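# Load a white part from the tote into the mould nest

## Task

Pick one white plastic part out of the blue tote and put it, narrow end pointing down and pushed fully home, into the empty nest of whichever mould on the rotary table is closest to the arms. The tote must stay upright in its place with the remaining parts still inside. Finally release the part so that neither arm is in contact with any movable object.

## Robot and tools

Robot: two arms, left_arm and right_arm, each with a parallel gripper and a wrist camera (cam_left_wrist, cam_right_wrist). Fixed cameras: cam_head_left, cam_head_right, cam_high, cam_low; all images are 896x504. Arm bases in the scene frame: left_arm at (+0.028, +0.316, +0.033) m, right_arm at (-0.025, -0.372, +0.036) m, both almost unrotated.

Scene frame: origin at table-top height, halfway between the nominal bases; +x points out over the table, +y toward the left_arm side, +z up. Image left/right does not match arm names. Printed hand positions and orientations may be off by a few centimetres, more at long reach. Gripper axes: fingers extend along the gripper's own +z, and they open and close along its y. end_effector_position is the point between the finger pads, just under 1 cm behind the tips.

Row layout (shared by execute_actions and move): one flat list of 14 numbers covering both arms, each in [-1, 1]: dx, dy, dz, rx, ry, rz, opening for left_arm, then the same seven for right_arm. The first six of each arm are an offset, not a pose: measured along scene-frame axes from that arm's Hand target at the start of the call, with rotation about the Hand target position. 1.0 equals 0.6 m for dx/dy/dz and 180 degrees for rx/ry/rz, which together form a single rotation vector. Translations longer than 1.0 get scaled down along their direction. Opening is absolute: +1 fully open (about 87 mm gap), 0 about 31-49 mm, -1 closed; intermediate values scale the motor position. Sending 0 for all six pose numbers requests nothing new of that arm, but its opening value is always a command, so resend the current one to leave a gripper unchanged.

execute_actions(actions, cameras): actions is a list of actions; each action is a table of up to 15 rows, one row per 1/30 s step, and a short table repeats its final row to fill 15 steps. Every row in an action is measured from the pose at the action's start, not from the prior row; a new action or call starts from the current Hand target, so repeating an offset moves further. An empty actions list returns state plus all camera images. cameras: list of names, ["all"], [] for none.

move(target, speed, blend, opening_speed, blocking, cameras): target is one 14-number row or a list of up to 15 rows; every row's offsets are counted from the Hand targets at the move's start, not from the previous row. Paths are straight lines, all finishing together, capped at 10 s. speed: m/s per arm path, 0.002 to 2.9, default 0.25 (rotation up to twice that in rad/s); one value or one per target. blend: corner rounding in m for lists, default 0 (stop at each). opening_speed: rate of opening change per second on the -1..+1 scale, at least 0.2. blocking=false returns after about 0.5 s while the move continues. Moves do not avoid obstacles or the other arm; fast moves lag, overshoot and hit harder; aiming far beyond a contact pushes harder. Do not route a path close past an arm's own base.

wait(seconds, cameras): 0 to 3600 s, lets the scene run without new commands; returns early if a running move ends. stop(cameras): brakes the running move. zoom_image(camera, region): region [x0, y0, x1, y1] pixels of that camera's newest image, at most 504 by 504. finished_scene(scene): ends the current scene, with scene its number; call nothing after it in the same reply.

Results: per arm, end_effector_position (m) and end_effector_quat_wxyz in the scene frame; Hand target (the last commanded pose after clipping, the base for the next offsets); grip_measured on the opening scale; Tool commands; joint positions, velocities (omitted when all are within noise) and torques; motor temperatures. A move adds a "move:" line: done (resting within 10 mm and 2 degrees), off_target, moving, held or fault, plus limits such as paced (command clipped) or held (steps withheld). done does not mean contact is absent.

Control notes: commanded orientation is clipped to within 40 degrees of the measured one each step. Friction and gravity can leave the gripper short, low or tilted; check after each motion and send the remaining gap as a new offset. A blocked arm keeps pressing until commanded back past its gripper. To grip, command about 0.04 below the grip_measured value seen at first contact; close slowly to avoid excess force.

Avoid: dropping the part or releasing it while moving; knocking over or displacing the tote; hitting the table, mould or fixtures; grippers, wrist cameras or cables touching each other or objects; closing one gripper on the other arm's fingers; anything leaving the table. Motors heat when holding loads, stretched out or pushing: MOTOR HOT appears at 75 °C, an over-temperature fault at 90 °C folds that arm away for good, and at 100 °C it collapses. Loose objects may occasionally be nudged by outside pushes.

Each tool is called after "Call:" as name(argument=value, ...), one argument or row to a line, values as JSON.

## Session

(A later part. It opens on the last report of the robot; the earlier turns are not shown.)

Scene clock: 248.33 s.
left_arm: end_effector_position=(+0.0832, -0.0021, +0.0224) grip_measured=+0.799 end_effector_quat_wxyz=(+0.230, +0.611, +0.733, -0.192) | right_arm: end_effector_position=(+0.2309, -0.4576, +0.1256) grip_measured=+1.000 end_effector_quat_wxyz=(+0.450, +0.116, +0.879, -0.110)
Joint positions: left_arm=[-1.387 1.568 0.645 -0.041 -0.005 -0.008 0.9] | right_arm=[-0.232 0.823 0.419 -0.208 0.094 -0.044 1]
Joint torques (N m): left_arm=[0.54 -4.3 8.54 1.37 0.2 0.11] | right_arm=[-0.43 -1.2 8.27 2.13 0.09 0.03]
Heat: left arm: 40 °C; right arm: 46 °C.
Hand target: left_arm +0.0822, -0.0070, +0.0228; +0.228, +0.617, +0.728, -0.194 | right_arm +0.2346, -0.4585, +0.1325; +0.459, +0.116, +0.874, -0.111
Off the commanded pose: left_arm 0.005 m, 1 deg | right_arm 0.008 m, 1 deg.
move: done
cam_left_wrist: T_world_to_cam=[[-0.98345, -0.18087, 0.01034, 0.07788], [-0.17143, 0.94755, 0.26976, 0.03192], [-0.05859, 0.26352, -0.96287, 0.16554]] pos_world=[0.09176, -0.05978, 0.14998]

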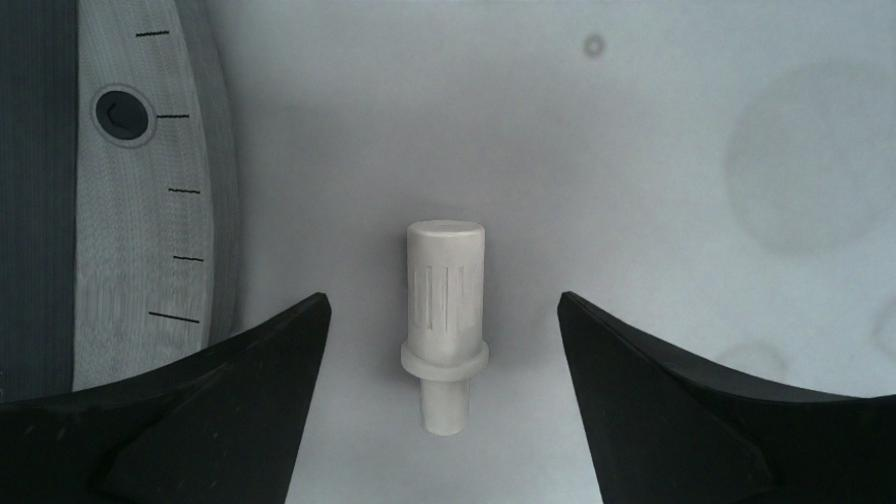

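Call:
move(
  target=[-0.004,-0.005,0.045,0.235,0.042,0,0.8,0,0,0,0,0,0,1],
  speed=0.25,
  cameras=["cam_left_wrist"],
)

Scene clock: 260.43 s.
left_arm: end_effector_position=(+0.0835, -0.0065, +0.0524) grip_measured=+0.800 end_effector_quat_wxyz=(-0.049, +0.640, +0.766, +0.043) | right_arm: end_effector_position=(+0.2309, -0.4576, +0.1256) grip_measured=+1.000 end_effector_quat_wxyz=(+0.450, +0.116, +0.879, -0.110)
Joint positions: left_arm=[-1.387 2.131 1.588 -1.157 -0.002 -0.008 0.9] | right_arm=[-0.232 0.823 0.419 -0.208 0.094 -0.044 1]
Joint torques (N m): left_arm=[0.16 -7.82 9.09 0 0.23 0.06] | right_arm=[-0.31 -1.25 8.2 2.14 0.1 0]
Heat: left arm: 41 °C; right arm: 46 °C.
Hand target: left_arm +0.0798, -0.0100, +0.0498; -0.057, +0.643, +0.762, +0.042 | right_arm +0.2346, -0.4585, +0.1325; +0.459, +0.116, +0.874, -0.111
Off the commanded pose: left_arm 0.006 m, 1 deg | right_arm 0.008 m, 1 deg.
move: done
cam_left_wrist: T_world_to_cam=[[-0.98266, -0.18537, 0.00339, 0.07734], [-0.09575, 0.52307, 0.84689, -0.01118], [-0.15877, 0.83189, -0.53175, 0.18504]] pos_world=[0.1043, -0.13375, 0.10761]

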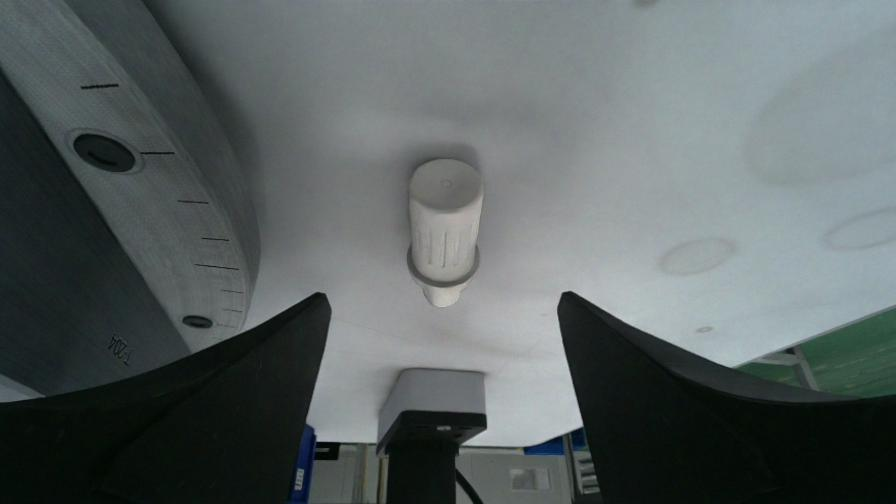

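Call:
move(
  target=[-0.005,0.003,-0.062,0,0,0,0.8,0,0,0,0,0,0,1],
  speed=0.12,
)

Call:
move(
  target=[0,0,0,0,0,0,-0.95,0,0,0,0,0,0,1],
  opening_speed=1.0,
)

Call:
move(
  target=[0,0,0.13,0,0,0,-0.95,0,0,0,0,0,0,1],
  speed=0.2,
  cameras=["cam_left_wrist"],
)

Scene clock: 270.20 s.
left_arm: end_effector_position=(+0.0820, -0.0084, +0.0221) grip_measured=+0.800 end_effector_quat_wxyz=(-0.048, +0.642, +0.764, +0.042) | right_arm: end_effector_position=(+0.2309, -0.4576, +0.1256) grip_measured=+1.000 end_effector_quat_wxyz=(+0.450, +0.116, +0.879, -0.110)
Joint positions: left_arm=[-1.392 2.176 1.533 -1.056 -0.001 -0.008 0.9] | right_arm=[-0.232 0.823 0.419 -0.208 0.094 -0.044 1]
Joint torques (N m): left_arm=[0.05 -8.05 5.86 0.21 0.24 0] | right_arm=[-0.39 -1.28 8.23 2.15 0.09 0]
Heat: left arm: 42 °C; right arm: 47 °C.
Hand target: left_arm +0.0768, -0.0082, +0.0126; -0.057, +0.643, +0.762, +0.042 | right_arm +0.2346, -0.4585, +0.1325; +0.459, +0.116, +0.874, -0.111
Off the commanded pose: left_arm 0.011 m, 1 deg | right_arm 0.008 m, 1 deg.
move: off_target (left_arm)

Scene clock: 272.17 s.
left_arm: end_effector_position=(+0.0820, -0.0085, +0.0221) grip_measured=-0.190 end_effector_quat_wxyz=(-0.048, +0.642, +0.764, +0.042) | right_arm: end_effector_position=(+0.2309, -0.4576, +0.1256) grip_measured=+1.000 end_effector_quat_wxyz=(+0.450, +0.116, +0.879, -0.110)
Joint positions: left_arm=[-1.392 2.176 1.533 -1.055 -0.001 -0.008 0.405] | right_arm=[-0.232 0.823 0.419 -0.208 0.094 -0.044 1]
Joint torques (N m): left_arm=[0.01 -8.06 5.91 0.25 0.24 0] | right_arm=[-0.34 -1.28 8.2 2.18 0.11 0.04]
Heat: left arm: 42 °C; right arm: 47 °C.
Hand target: left_arm +0.0769, -0.0081, +0.0126; -0.057, +0.643, +0.762, +0.042 | right_arm +0.2346, -0.4585, +0.1325; +0.459, +0.116, +0.874, -0.111
Off the commanded pose: left_arm 0.011 m, 1 deg | right_arm 0.008 m, 1 deg.
move: done

Scene clock: 273.60 s.
left_arm: end_effector_position=(+0.0808, -0.0013, +0.0758) grip_measured=-0.190 end_effector_quat_wxyz=(-0.069, +0.640, +0.763, +0.060) | right_arm: end_effector_position=(+0.2309, -0.4576, +0.1256) grip_measured=+1.000 end_effector_quat_wxyz=(+0.450, +0.116, +0.879, -0.110)
Joint positions: left_arm=[-1.392 2.139 1.679 -1.293 -0.001 -0.008 0.405] | right_arm=[-0.232 0.823 0.419 -0.208 0.094 -0.044 1]
Joint torques (N m): left_arm=[0.05 -12.01 9.17 -0.16 0.24 0] | right_arm=[-0.31 -1.22 8.27 2.14 0.07 0.01]
Heat: left arm: 42 °C; right arm: 47 °C.
Hand target: left_arm +0.0769, -0.0081, +0.0906; -0.057, +0.643, +0.762, +0.042 | right_arm +0.2346, -0.4585, +0.1325; +0.459, +0.116, +0.874, -0.111
Off the commanded pose: left_arm 0.017 m, 2 deg | right_arm 0.008 m, 1 deg.
move: off_target (left_arm)
cam_left_wrist: T_world_to_cam=[[-0.9835, -0.18088, 0.00376, 0.07559], [-0.08474, 0.47897, 0.87373, -0.03704], [-0.15984, 0.859, -0.48639, 0.18947]] pos_world=[0.10149, -0.13134, 0.12424]

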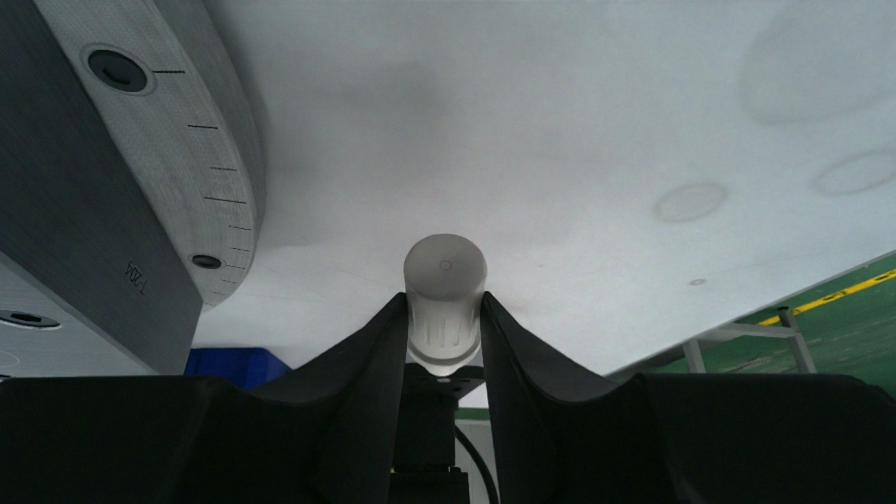

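Call:
move(
  target=[
    [0,0,0.15,0,0,0,-0.95,0,0,0,0,0,0,1],
    [0.297,0.092,0.142,-0.4654,-0.2486,0.1566,-0.95,0,0,0,0,0,0,1],
  ],
  speed=0.3,
  blend=[0.03,0],
  cameras=["cam_left_wrist","cam_head_right","cam_head_left"],
)

Call:
zoom_image(
  camera="cam_head_left",
  region=[380, 220, 560, 350],
)

Call:
zoom_image(
  camera="cam_head_right",
  region=[380, 220, 560, 350],
)

Call:
zoom_image(
  camera="cam_left_wrist",
  region=[300, 240, 600, 480],
)

Scene clock: 320.07 s.
left_arm: end_effector_position=(+0.2543, +0.0468, +0.1762) grip_measured=-0.190 end_effector_quat_wxyz=(+0.626, +0.274, +0.685, -0.251) | right_arm: end_effector_position=(+0.2309, -0.4576, +0.1256) grip_measured=+1.000 end_effector_quat_wxyz=(+0.450, +0.116, +0.879, -0.110)
Joint positions: left_arm=[-0.96 1.101 0.265 0.745 -0.21 -0.02 0.405] | right_arm=[-0.232 0.823 0.419 -0.208 0.094 -0.044 1]
Joint torques (N m): left_arm=[1.36 -1.73 6.9 2.19 0.22 0.06] | right_arm=[-0.43 -1.37 8.14 2.16 0.1 0.03]
Motor temperatures (°C): left_arm=[29 44 44 31 27 29 29] | right_arm=[30 35 47 42 27 28 31]
Heat: left arm: 44 °C; right arm: 47 °C.
Hand target: left_arm +0.2551, +0.0470, +0.1759; +0.630, +0.275, +0.680, -0.254 | right_arm +0.2346, -0.4585, +0.1325; +0.459, +0.116, +0.874, -0.111
Off the commanded pose: left_arm 0.001 m, 1 deg | right_arm 0.008 m, 1 deg.
move: done
cam_left_wrist: T_world_to_cam=[[-0.69537, -0.71859, 0.00866, 0.20556], [-0.59581, 0.56974, -0.56604, 0.2463], [0.40182, -0.39877, -0.82433, 0.20024]] pos_world=[0.20924, 0.08724, 0.3027]
Images, in order (width x height): cam_head_left 896x504, cam_head_right 896x504, cam_left_wrist 896x504.

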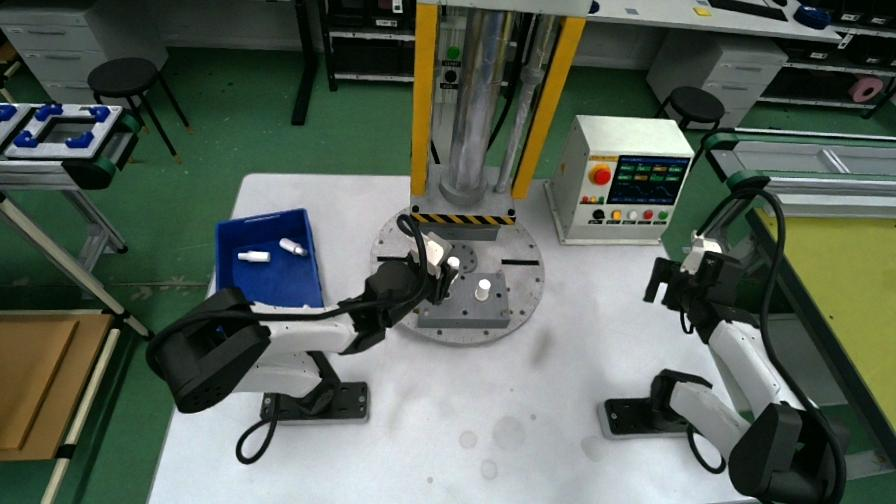

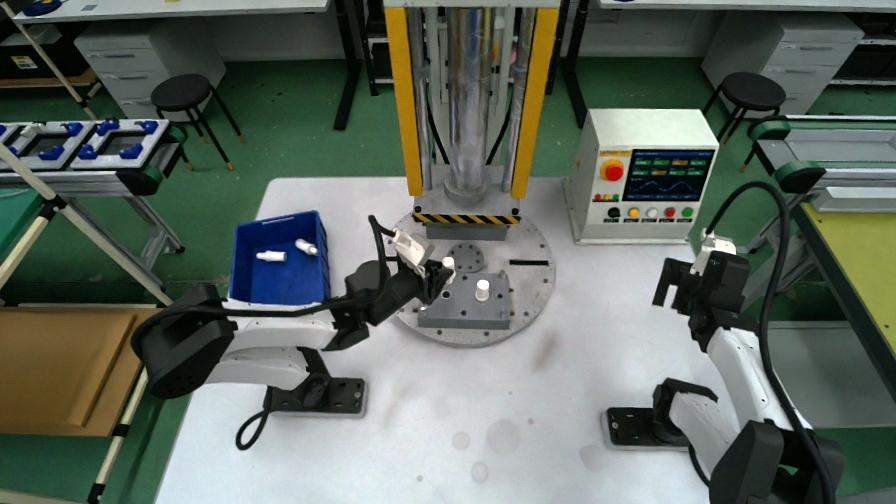

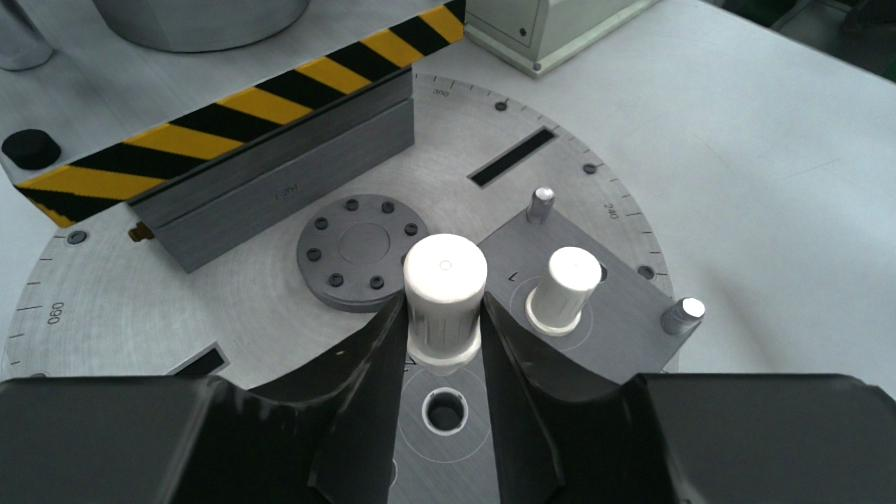

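Scaled by 2.800 from the camera's image (finer frame: 1280x720).

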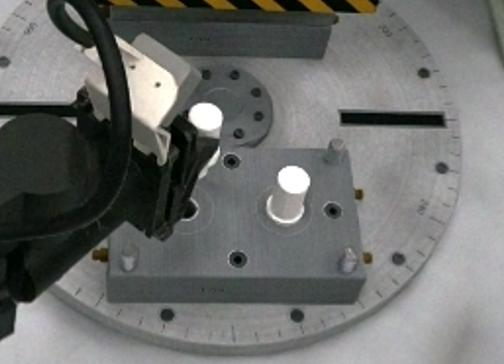

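Scaled by 2.800 from the camera's image (finer frame: 1280x720).

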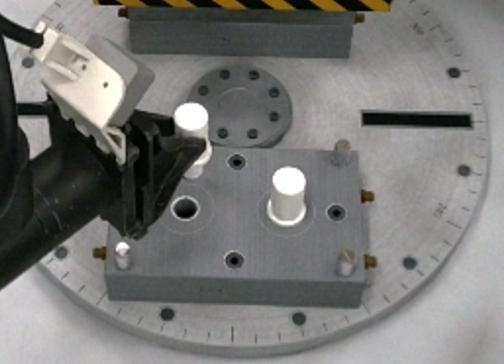

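Scaled by 1.680 from the camera's image (finer frame: 1280x720).

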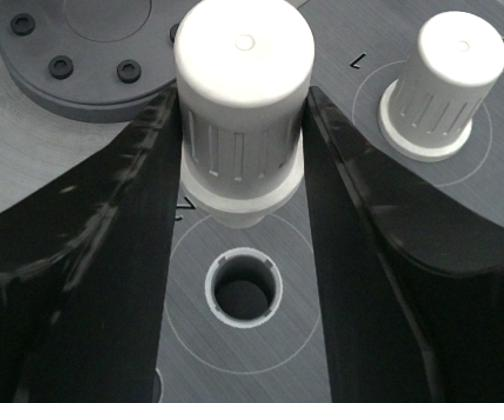

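Call:
move(
  target=[0,0,-0.058,0,0,0,-0.95,0,0,0,0,0,0,1],
  speed=0.15,
  cameras=["cam_left_wrist","cam_head_right"],
)

Call:
zoom_image(
  camera="cam_left_wrist",
  region=[340, 240, 560, 420],
)

Call:
zoom_image(
  camera="cam_head_right",
  region=[400, 240, 520, 340],
)

Scene clock: 344.13 s.
left_arm: end_effector_position=(+0.2544, +0.0465, +0.1397) grip_measured=-0.190 end_effector_quat_wxyz=(+0.625, +0.275, +0.686, -0.251) | right_arm: end_effector_position=(+0.2309, -0.4576, +0.1256) grip_measured=+1.000 end_effector_quat_wxyz=(+0.450, +0.116, +0.879, -0.110)
Joint positions: left_arm=[-0.96 1.309 0.176 1.037 -0.21 -0.02 0.405] | right_arm=[-0.232 0.823 0.419 -0.208 0.094 -0.044 1]
Joint torques (N m): left_arm=[1.33 -2.24 5.65 2.27 0.22 0.05] | right_arm=[-0.36 -1.39 8.23 2.14 0.08 0]
Motor temperatures (°C): left_arm=[29 39 43 35 27 29 29] | right_arm=[30 35 48 42 27 28 31]
Heat: left arm: 43 °C; right arm: 48 °C.
Hand target: left_arm +0.2551, +0.0470, +0.1411; +0.630, +0.275, +0.680, -0.254 | right_arm +0.2346, -0.4585, +0.1325; +0.459, +0.116, +0.874, -0.111
Off the commanded pose: left_arm 0.002 m, 1 deg | right_arm 0.008 m, 1 deg.
move: done
cam_left_wrist: T_world_to_cam=[[-0.69559, -0.7184, 0.00767, 0.20594], [-0.59723, 0.57226, -0.562, 0.2256], [0.39935, -0.3955, -0.8271, 0.17093]] pos_world=[0.20972, 0.08645, 0.26658]
Images, in order (width x height): cam_head_right 896x504, cam_left_wrist 896x504.

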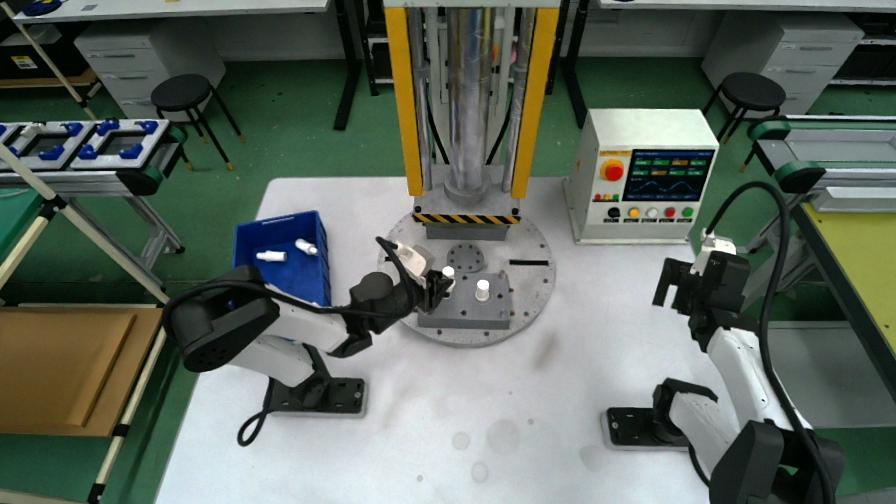

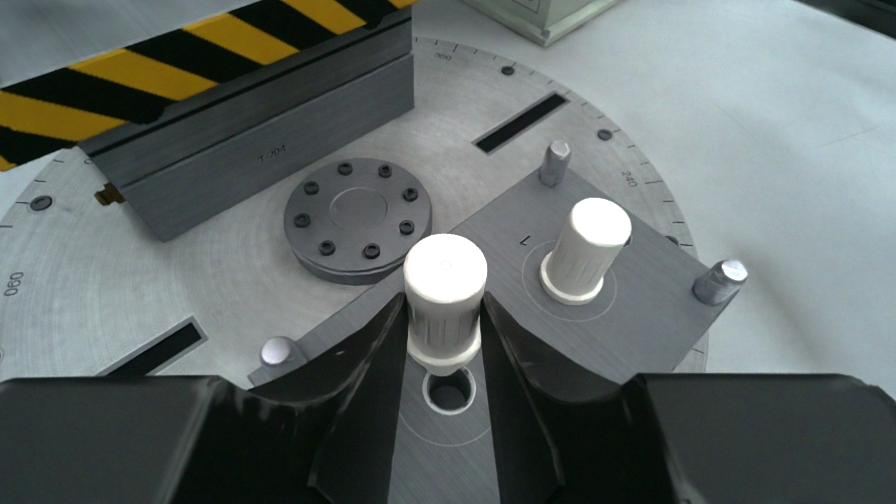

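Scaled by 2.291 from the camera's image (finer frame: 1280x720).

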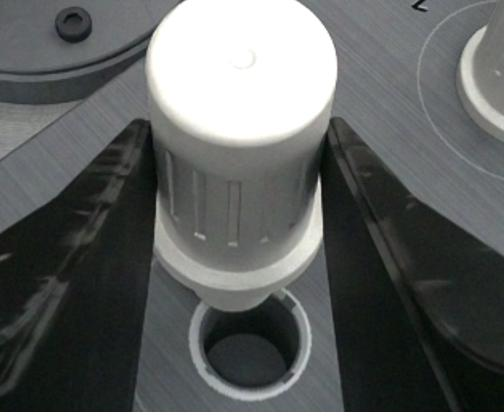

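Scaled by 4.200 from the camera's image (finer frame: 1280x720).

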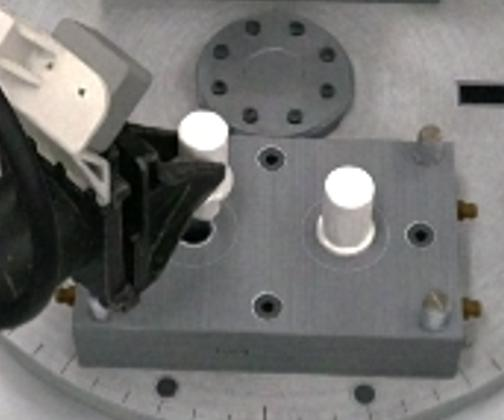

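Call:
zoom_image(
  camera="cam_head_right",
  region=[430, 260, 470, 306],
)

Call:
execute_actions(
  actions=[],
  cameras=["cam_head_left","cam_high","cam_low"],
)

Call:
zoom_image(
  camera="cam_head_left",
  region=[430, 260, 470, 306],
)

Call:
zoom_image(
  camera="cam_low",
  region=[380, 240, 460, 320],
)

Scaled by 10.957 from the camera's image (finer frame: 1280x720).

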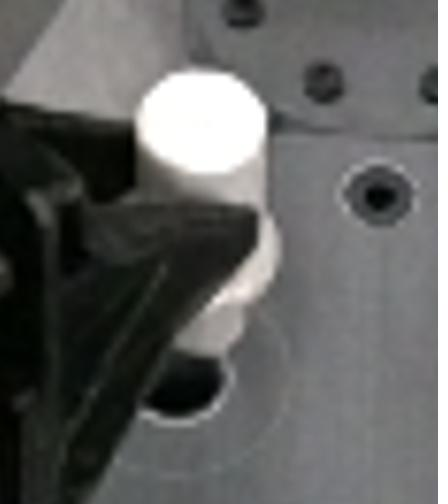

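Scene clock: 373.17 s.
left_arm: end_effector_position=(+0.2544, +0.0465, +0.1398) grip_measured=-0.190 end_effector_quat_wxyz=(+0.625, +0.275, +0.686, -0.251) | right_arm: end_effector_position=(+0.2309, -0.4576, +0.1256) grip_measured=+1.000 end_effector_quat_wxyz=(+0.450, +0.116, +0.879, -0.110)
Joint positions: left_arm=[-0.96 1.309 0.176 1.038 -0.21 -0.02 0.405] | right_arm=[-0.232 0.823 0.419 -0.208 0.094 -0.044 1]
Joint velocities: within noise
Joint torques (N m): left_arm=[1.35 -2.19 5.68 2.25 0.22 0.06] | right_arm=[-0.32 -1.32 8.28 2.15 0.09 0.01]
Motor temperatures (°C): left_arm=[29 36 41 37 27 29 29] | right_arm=[30 35 48 42 27 28 31]
Heat: left arm: 41 °C; right arm: 48 °C.
Hand target: left_arm +0.2551, +0.0470, +0.1410; +0.630, +0.275, +0.680, -0.254 | right_arm +0.2346, -0.4585, +0.1325; +0.459, +0.116, +0.874, -0.111
Tool commands: left_gripper/opening=-0.95 right_gripper/opening=+1.0
Off the commanded pose: left_arm 0.002 m, 1 deg | right_arm 0.008 m, 1 deg.
Images, in order (width x height): cam_head_left 896x504, cam_high 896x504, cam_low 896x504.

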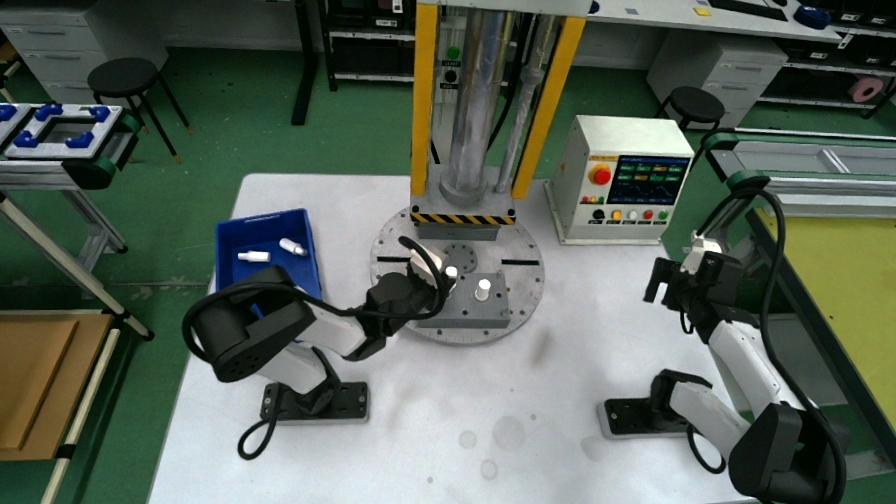

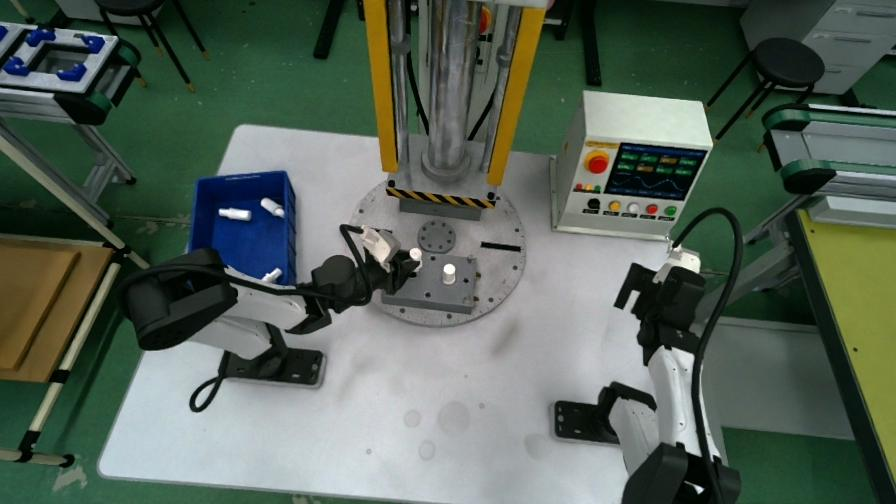

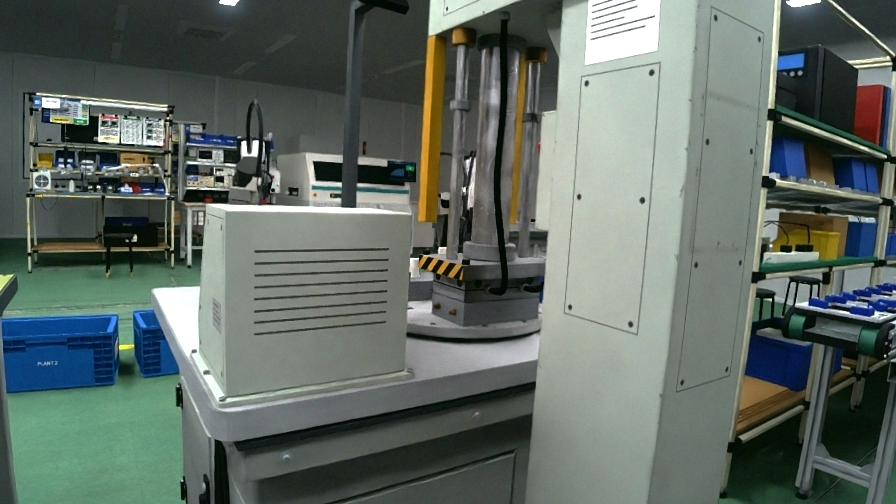

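Scaled by 10.957 from the camera's image (finer frame: 1280x720).

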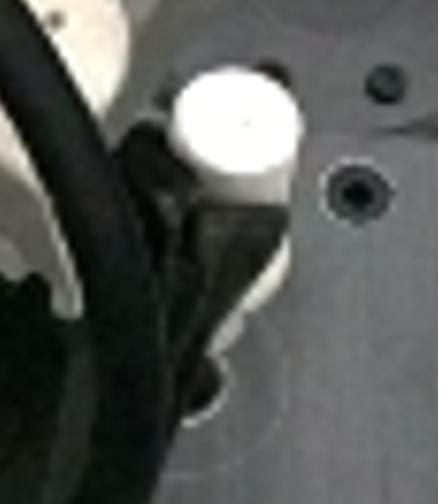

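Scaled by 6.300 from the camera's image (finer frame: 1280x720).

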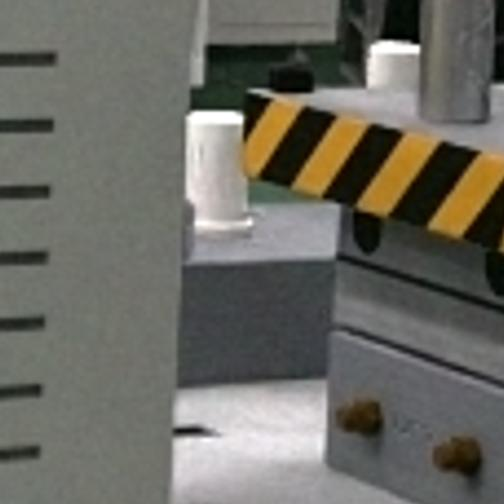

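Call:
move(
  target=[-0.0155,0.008,0.006,0,0,0,-0.95,0,0,0,0,0,0,1],
  speed=0.1,
  cameras=["cam_left_wrist","cam_head_right"],
)

Call:
zoom_image(
  camera="cam_left_wrist",
  region=[340, 240, 560, 420],
)

Call:
zoom_image(
  camera="cam_head_right",
  region=[430, 260, 470, 306],
)

Scene clock: 406.13 s.
left_arm: end_effector_position=(+0.2480, +0.0505, +0.1417) grip_measured=-0.190 end_effector_quat_wxyz=(+0.626, +0.276, +0.684, -0.254) | right_arm: end_effector_position=(+0.2309, -0.4576, +0.1256) grip_measured=+1.000 end_effector_quat_wxyz=(+0.450, +0.116, +0.879, -0.110)
Joint positions: left_arm=[-0.972 1.257 0.153 1.014 -0.215 -0.02 0.405] | right_arm=[-0.232 0.823 0.419 -0.208 0.094 -0.044 1]
Joint torques (N m): left_arm=[0.08 -4.1 5.79 1.91 -0.01 0.03] | right_arm=[-0.32 -1.24 8.2 2.14 0.1 0.01]
Heat: left arm: 41 °C; right arm: 48 °C.
Hand target: left_arm +0.2458, +0.0519, +0.1445; +0.630, +0.275, +0.681, -0.254 | right_arm +0.2346, -0.4585, +0.1325; +0.459, +0.116, +0.874, -0.111
Off the commanded pose: left_arm 0.004 m, 1 deg | right_arm 0.008 m, 1 deg.
move: done
cam_left_wrist: T_world_to_cam=[[-0.70032, -0.71378, 0.00825, 0.20514], [-0.59166, 0.57396, -0.56613, 0.21966], [0.39936, -0.40136, -0.82427, 0.17657]] pos_world=[0.20311, 0.09122, 0.2682]
Images, in order (width x height): cam_head_right 896x504, cam_left_wrist 896x504.

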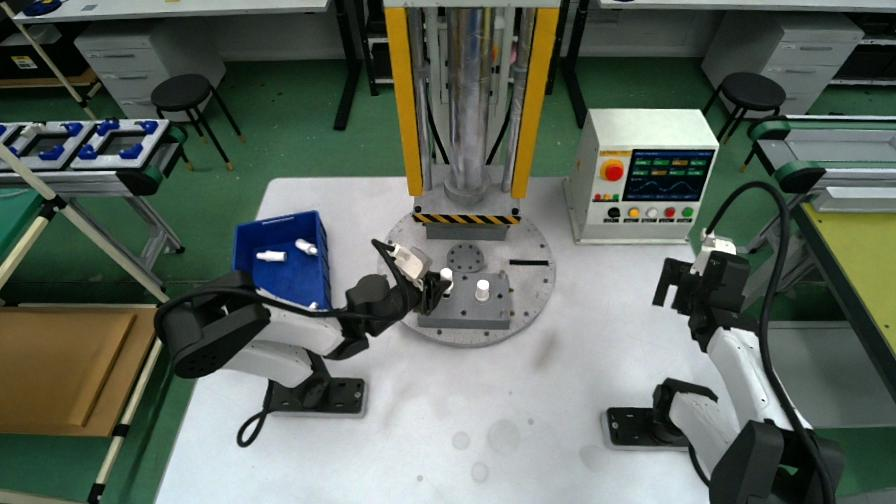

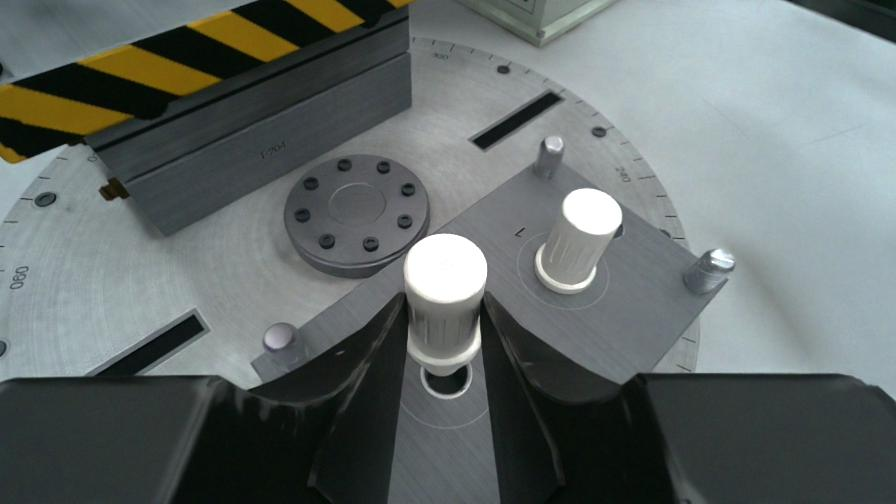

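Scaled by 2.291 from the camera's image (finer frame: 1280x720).

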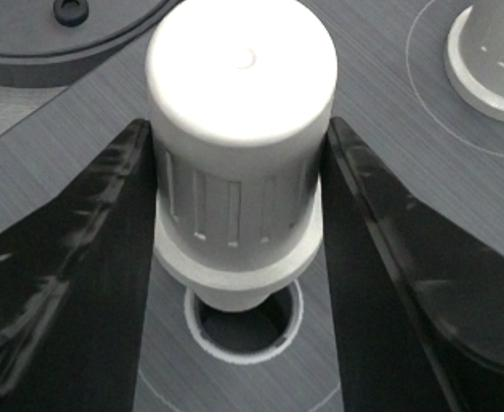

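Scaled by 10.957 from the camera's image (finer frame: 1280x720).

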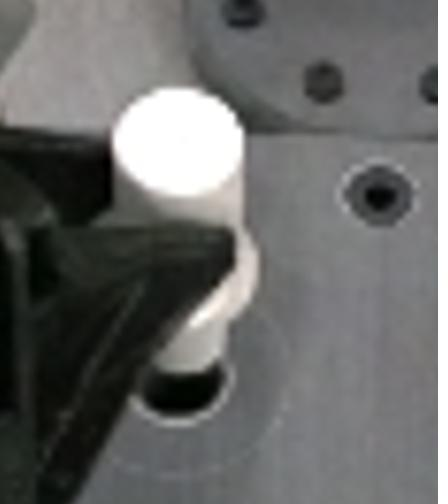

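Call:
move(
  target=[-0.003,0.0027,-0.0125,0,0,0,-0.95,0,0,0,0,0,0,1],
  speed=0.06,
  cameras=["cam_left_wrist","cam_head_right"],
)

Call:
zoom_image(
  camera="cam_left_wrist",
  region=[340, 240, 560, 420],
)

Call:
zoom_image(
  camera="cam_head_right",
  region=[430, 260, 470, 306],
)

Scene clock: 418.63 s.
left_arm: end_effector_position=(+0.2451, +0.0538, +0.1357) grip_measured=-0.190 end_effector_quat_wxyz=(+0.624, +0.277, +0.685, -0.252) | right_arm: end_effector_position=(+0.2309, -0.4576, +0.1256) grip_measured=+1.000 end_effector_quat_wxyz=(+0.450, +0.116, +0.879, -0.110)
Joint positions: left_arm=[-0.975 1.269 0.129 1.044 -0.218 -0.02 0.405] | right_arm=[-0.232 0.823 0.419 -0.208 0.094 -0.044 1]
Joint torques (N m): left_arm=[0.02 -1.91 5.64 2.25 -0.02 0.03] | right_arm=[-0.31 -1.26 8.2 2.13 0.09 0.01]
Heat: left arm: 41 °C; right arm: 49 °C.
Hand target: left_arm +0.2440, +0.0534, +0.1371; +0.630, +0.275, +0.680, -0.254 | right_arm +0.2346, -0.4585, +0.1325; +0.459, +0.116, +0.874, -0.111
Off the commanded pose: left_arm 0.002 m, 1 deg | right_arm 0.008 m, 1 deg.
move: done
cam_left_wrist: T_world_to_cam=[[-0.70031, -0.71381, 0.00683, 0.20575], [-0.59321, 0.57661, -0.5618, 0.2123], [0.39708, -0.39748, -0.82725, 0.17482]] pos_world=[0.2006, 0.09394, 0.26248]
Images, in order (width x height): cam_head_right 896x504, cam_left_wrist 896x504.

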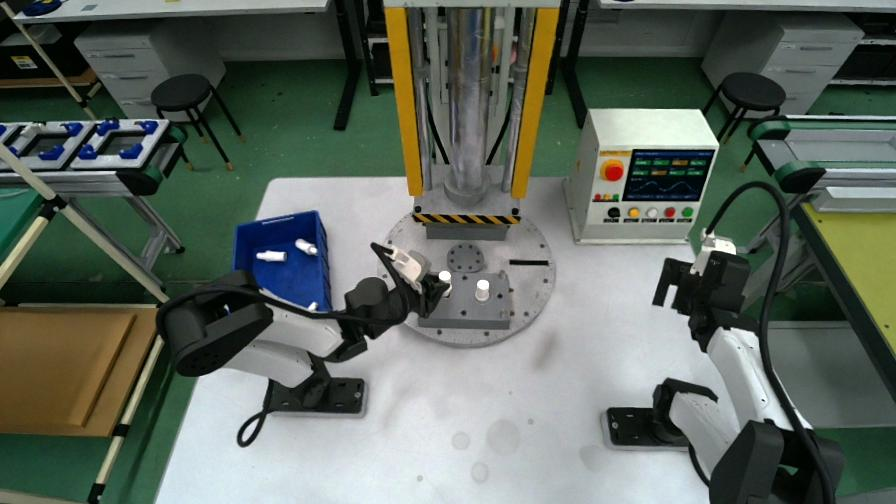

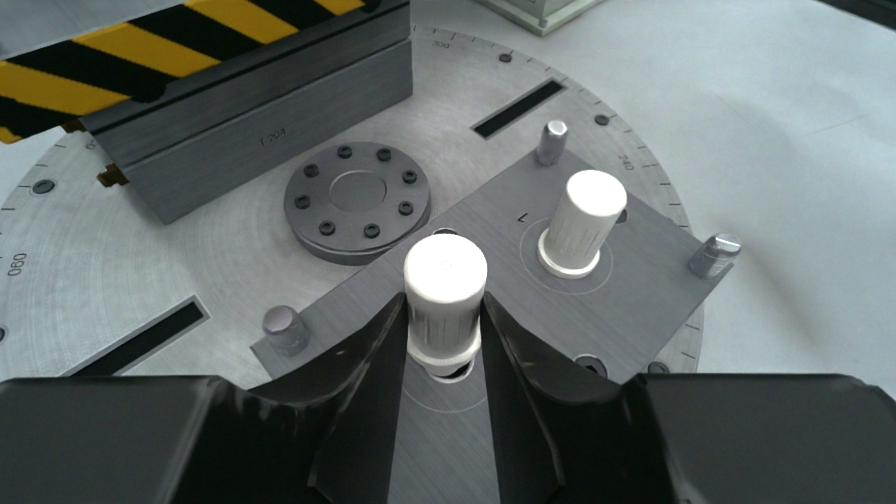

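Scaled by 2.291 from the camera's image (finer frame: 1280x720).

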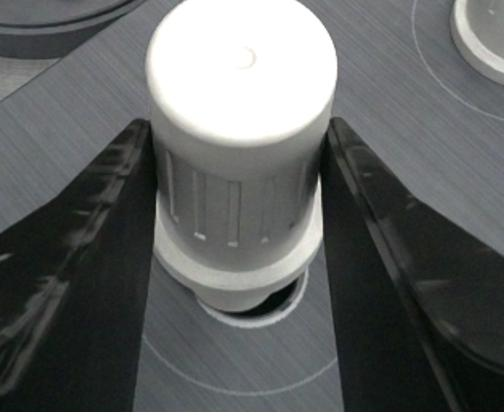

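Scaled by 10.957 from the camera's image (finer frame: 1280x720).

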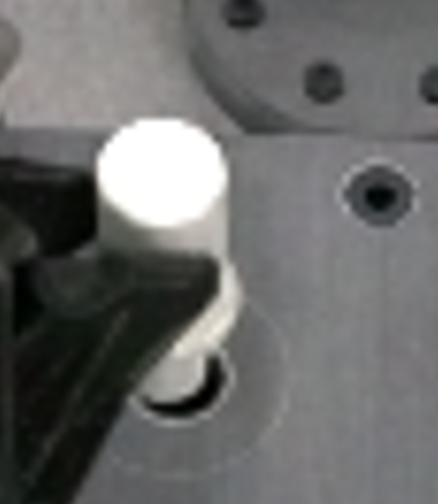

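Call:
move(
  target=[
    [-0.0008,-0.0048,0,0,0,0,-0.95,0,0,0,0,0,0,1],
    [-0.0008,-0.0048,-0.0165,0,0,0,-0.95,0,0,0,0,0,0,1],
  ],
  speed=0.05,
  cameras=["cam_left_wrist","cam_head_right"],
)

Call:
zoom_image(
  camera="cam_left_wrist",
  region=[340, 240, 560, 420],
)

Call:
zoom_image(
  camera="cam_head_right",
  region=[430, 260, 470, 306],
)

Scene clock: 432.13 s.
left_arm: end_effector_position=(+0.2442, +0.0515, +0.1227) grip_measured=-0.190 end_effector_quat_wxyz=(+0.620, +0.281, +0.689, -0.249) | right_arm: end_effector_position=(+0.2309, -0.4576, +0.1256) grip_measured=+1.000 end_effector_quat_wxyz=(+0.450, +0.116, +0.879, -0.110)
Joint positions: left_arm=[-0.987 1.368 0.117 1.141 -0.229 -0.02 0.405] | right_arm=[-0.232 0.823 0.419 -0.208 0.094 -0.044 1]
Joint torques (N m): left_arm=[0.06 -2.18 5.01 2.37 -0.01 0.02] | right_arm=[-0.4 -1.25 8.2 2.15 0.07 0.01]
Heat: left arm: 41 °C; right arm: 49 °C.
Hand target: left_arm +0.2435, +0.0506, +0.1272; +0.630, +0.275, +0.681, -0.254 | right_arm +0.2346, -0.4585, +0.1325; +0.459, +0.116, +0.874, -0.111
Off the commanded pose: left_arm 0.005 m, 2 deg | right_arm 0.008 m, 1 deg.
move: done
cam_left_wrist: T_world_to_cam=[[-0.70055, -0.71359, 0.00281, 0.2041], [-0.59662, 0.58355, -0.55092, 0.20501], [0.39149, -0.38762, -0.83456, 0.16531]] pos_world=[0.20058, 0.09009, 0.25033]
Images, in order (width x height): cam_head_right 896x504, cam_left_wrist 896x504.

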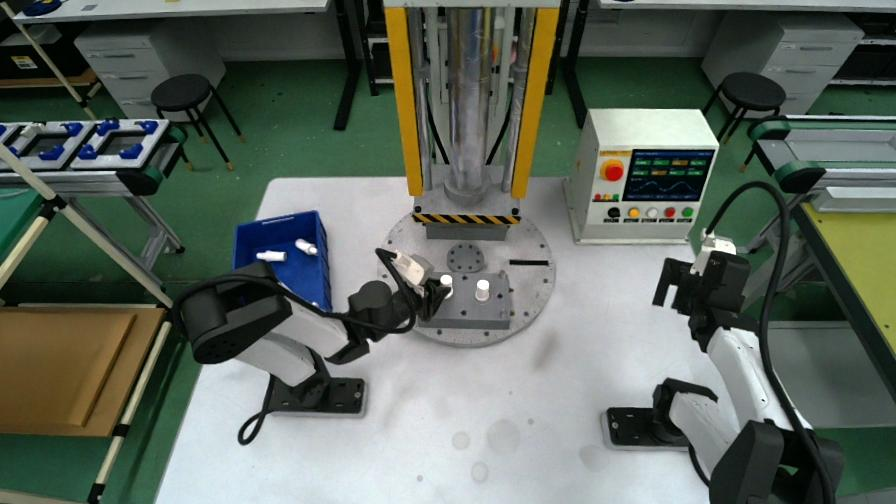

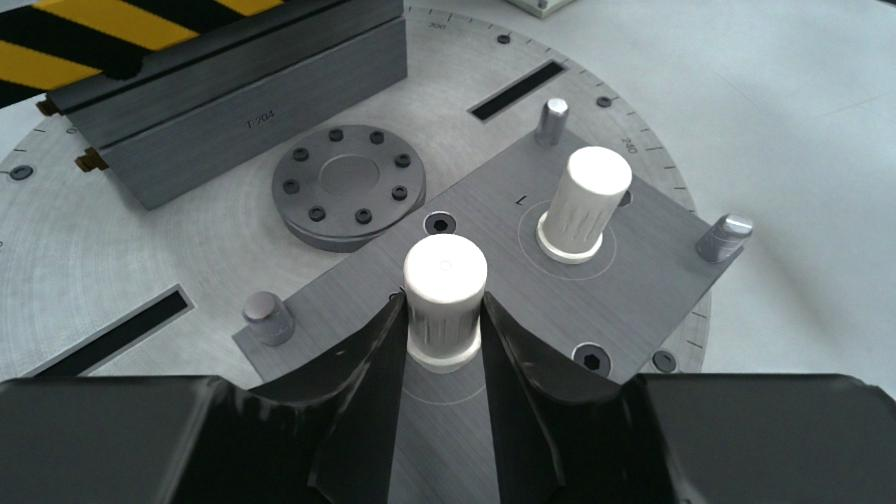

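Scaled by 2.291 from the camera's image (finer frame: 1280x720).

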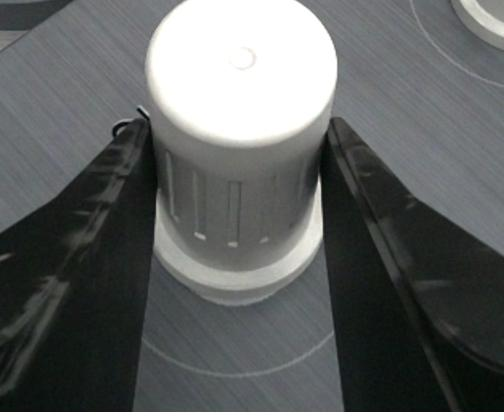

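Scaled by 10.957 from the camera's image (finer frame: 1280x720).

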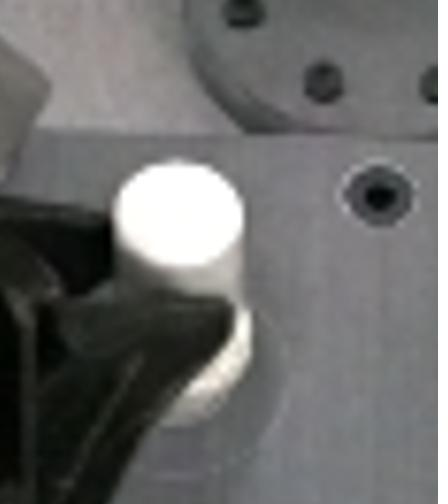

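Call:
move(
  target=[0.0005,-0.0007,-0.018,-0.0058,-0.006,0,-0.95,0,0,0,0,0,0,1],
  speed=0.04,
  cameras=["cam_left_wrist","cam_head_right"],
)

Call:
zoom_image(
  camera="cam_head_right",
  region=[430, 260, 500, 320],
)

Call:
zoom_image(
  camera="cam_left_wrist",
  region=[340, 180, 640, 420],
)

Scene clock: 447.43 s.
left_arm: end_effector_position=(+0.2443, +0.0516, +0.1107) grip_measured=-0.190 end_effector_quat_wxyz=(+0.627, +0.277, +0.683, -0.252) | right_arm: end_effector_position=(+0.2309, -0.4576, +0.1256) grip_measured=+1.000 end_effector_quat_wxyz=(+0.450, +0.116, +0.879, -0.110)
Joint positions: left_arm=[-0.989 1.533 0.085 1.359 -0.234 -0.017 0.405] | right_arm=[-0.232 0.823 0.419 -0.208 0.094 -0.044 1]
Joint torques (N m): left_arm=[0.1 -2.02 4.07 2.49 0.01 0.04] | right_arm=[-0.34 -1.26 8.23 2.12 0.06 0.01]
Heat: left arm: 41 °C; right arm: 49 °C.
Hand target: left_arm +0.2438, +0.0501, +0.1165; +0.639, +0.271, +0.672, -0.258 | right_arm +0.2346, -0.4585, +0.1325; +0.459, +0.116, +0.874, -0.111
Off the commanded pose: left_arm 0.006 m, 2 deg | right_arm 0.008 m, 1 deg.
move: done
cam_left_wrist: T_world_to_cam=[[-0.69924, -0.71488, 0.00334, 0.20397], [-0.59001, 0.57445, -0.56736, 0.19903], [0.40368, -0.39869, -0.82346, 0.15164]] pos_world=[0.19884, 0.09193, 0.23711]
Images, in order (width x height): cam_head_right 896x504, cam_left_wrist 896x504.

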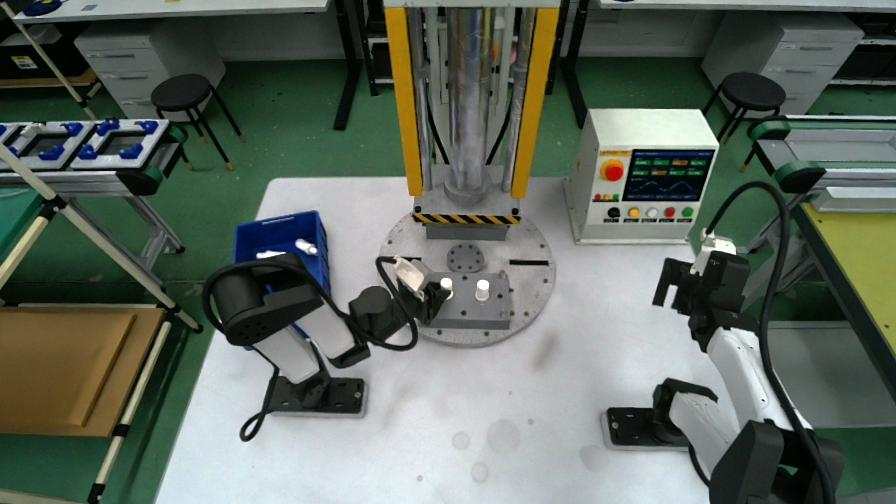

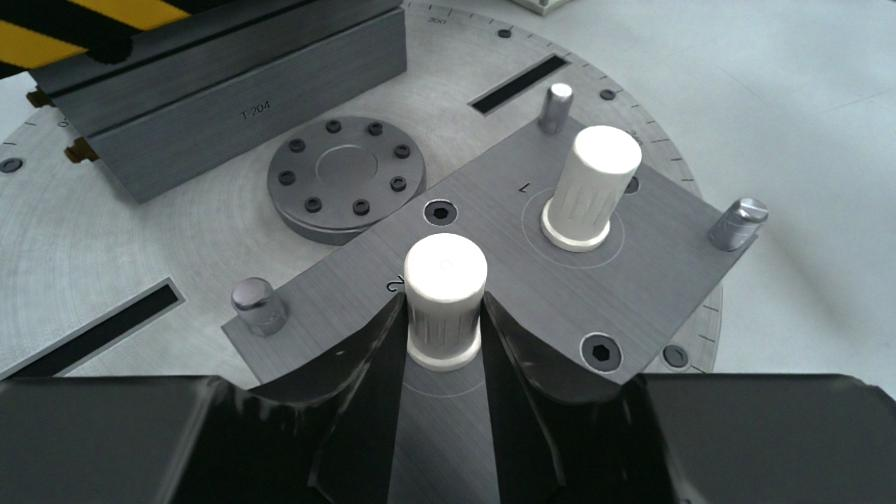

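Scaled by 7.200 from the camera's image (finer frame: 1280x720).

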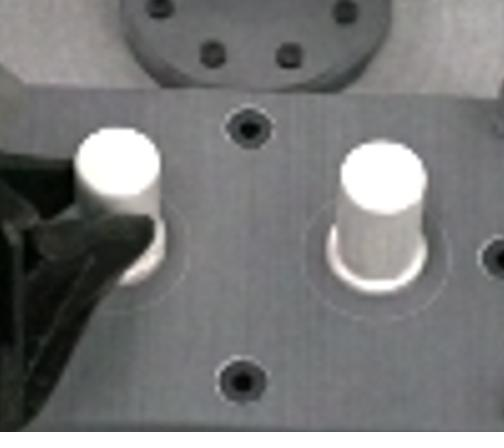

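Scaled by 1.680 from the camera's image (finer frame: 1280x720).

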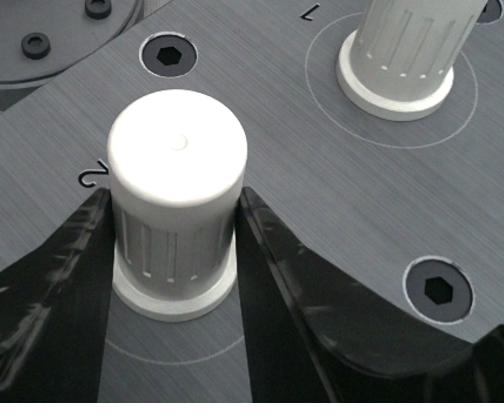

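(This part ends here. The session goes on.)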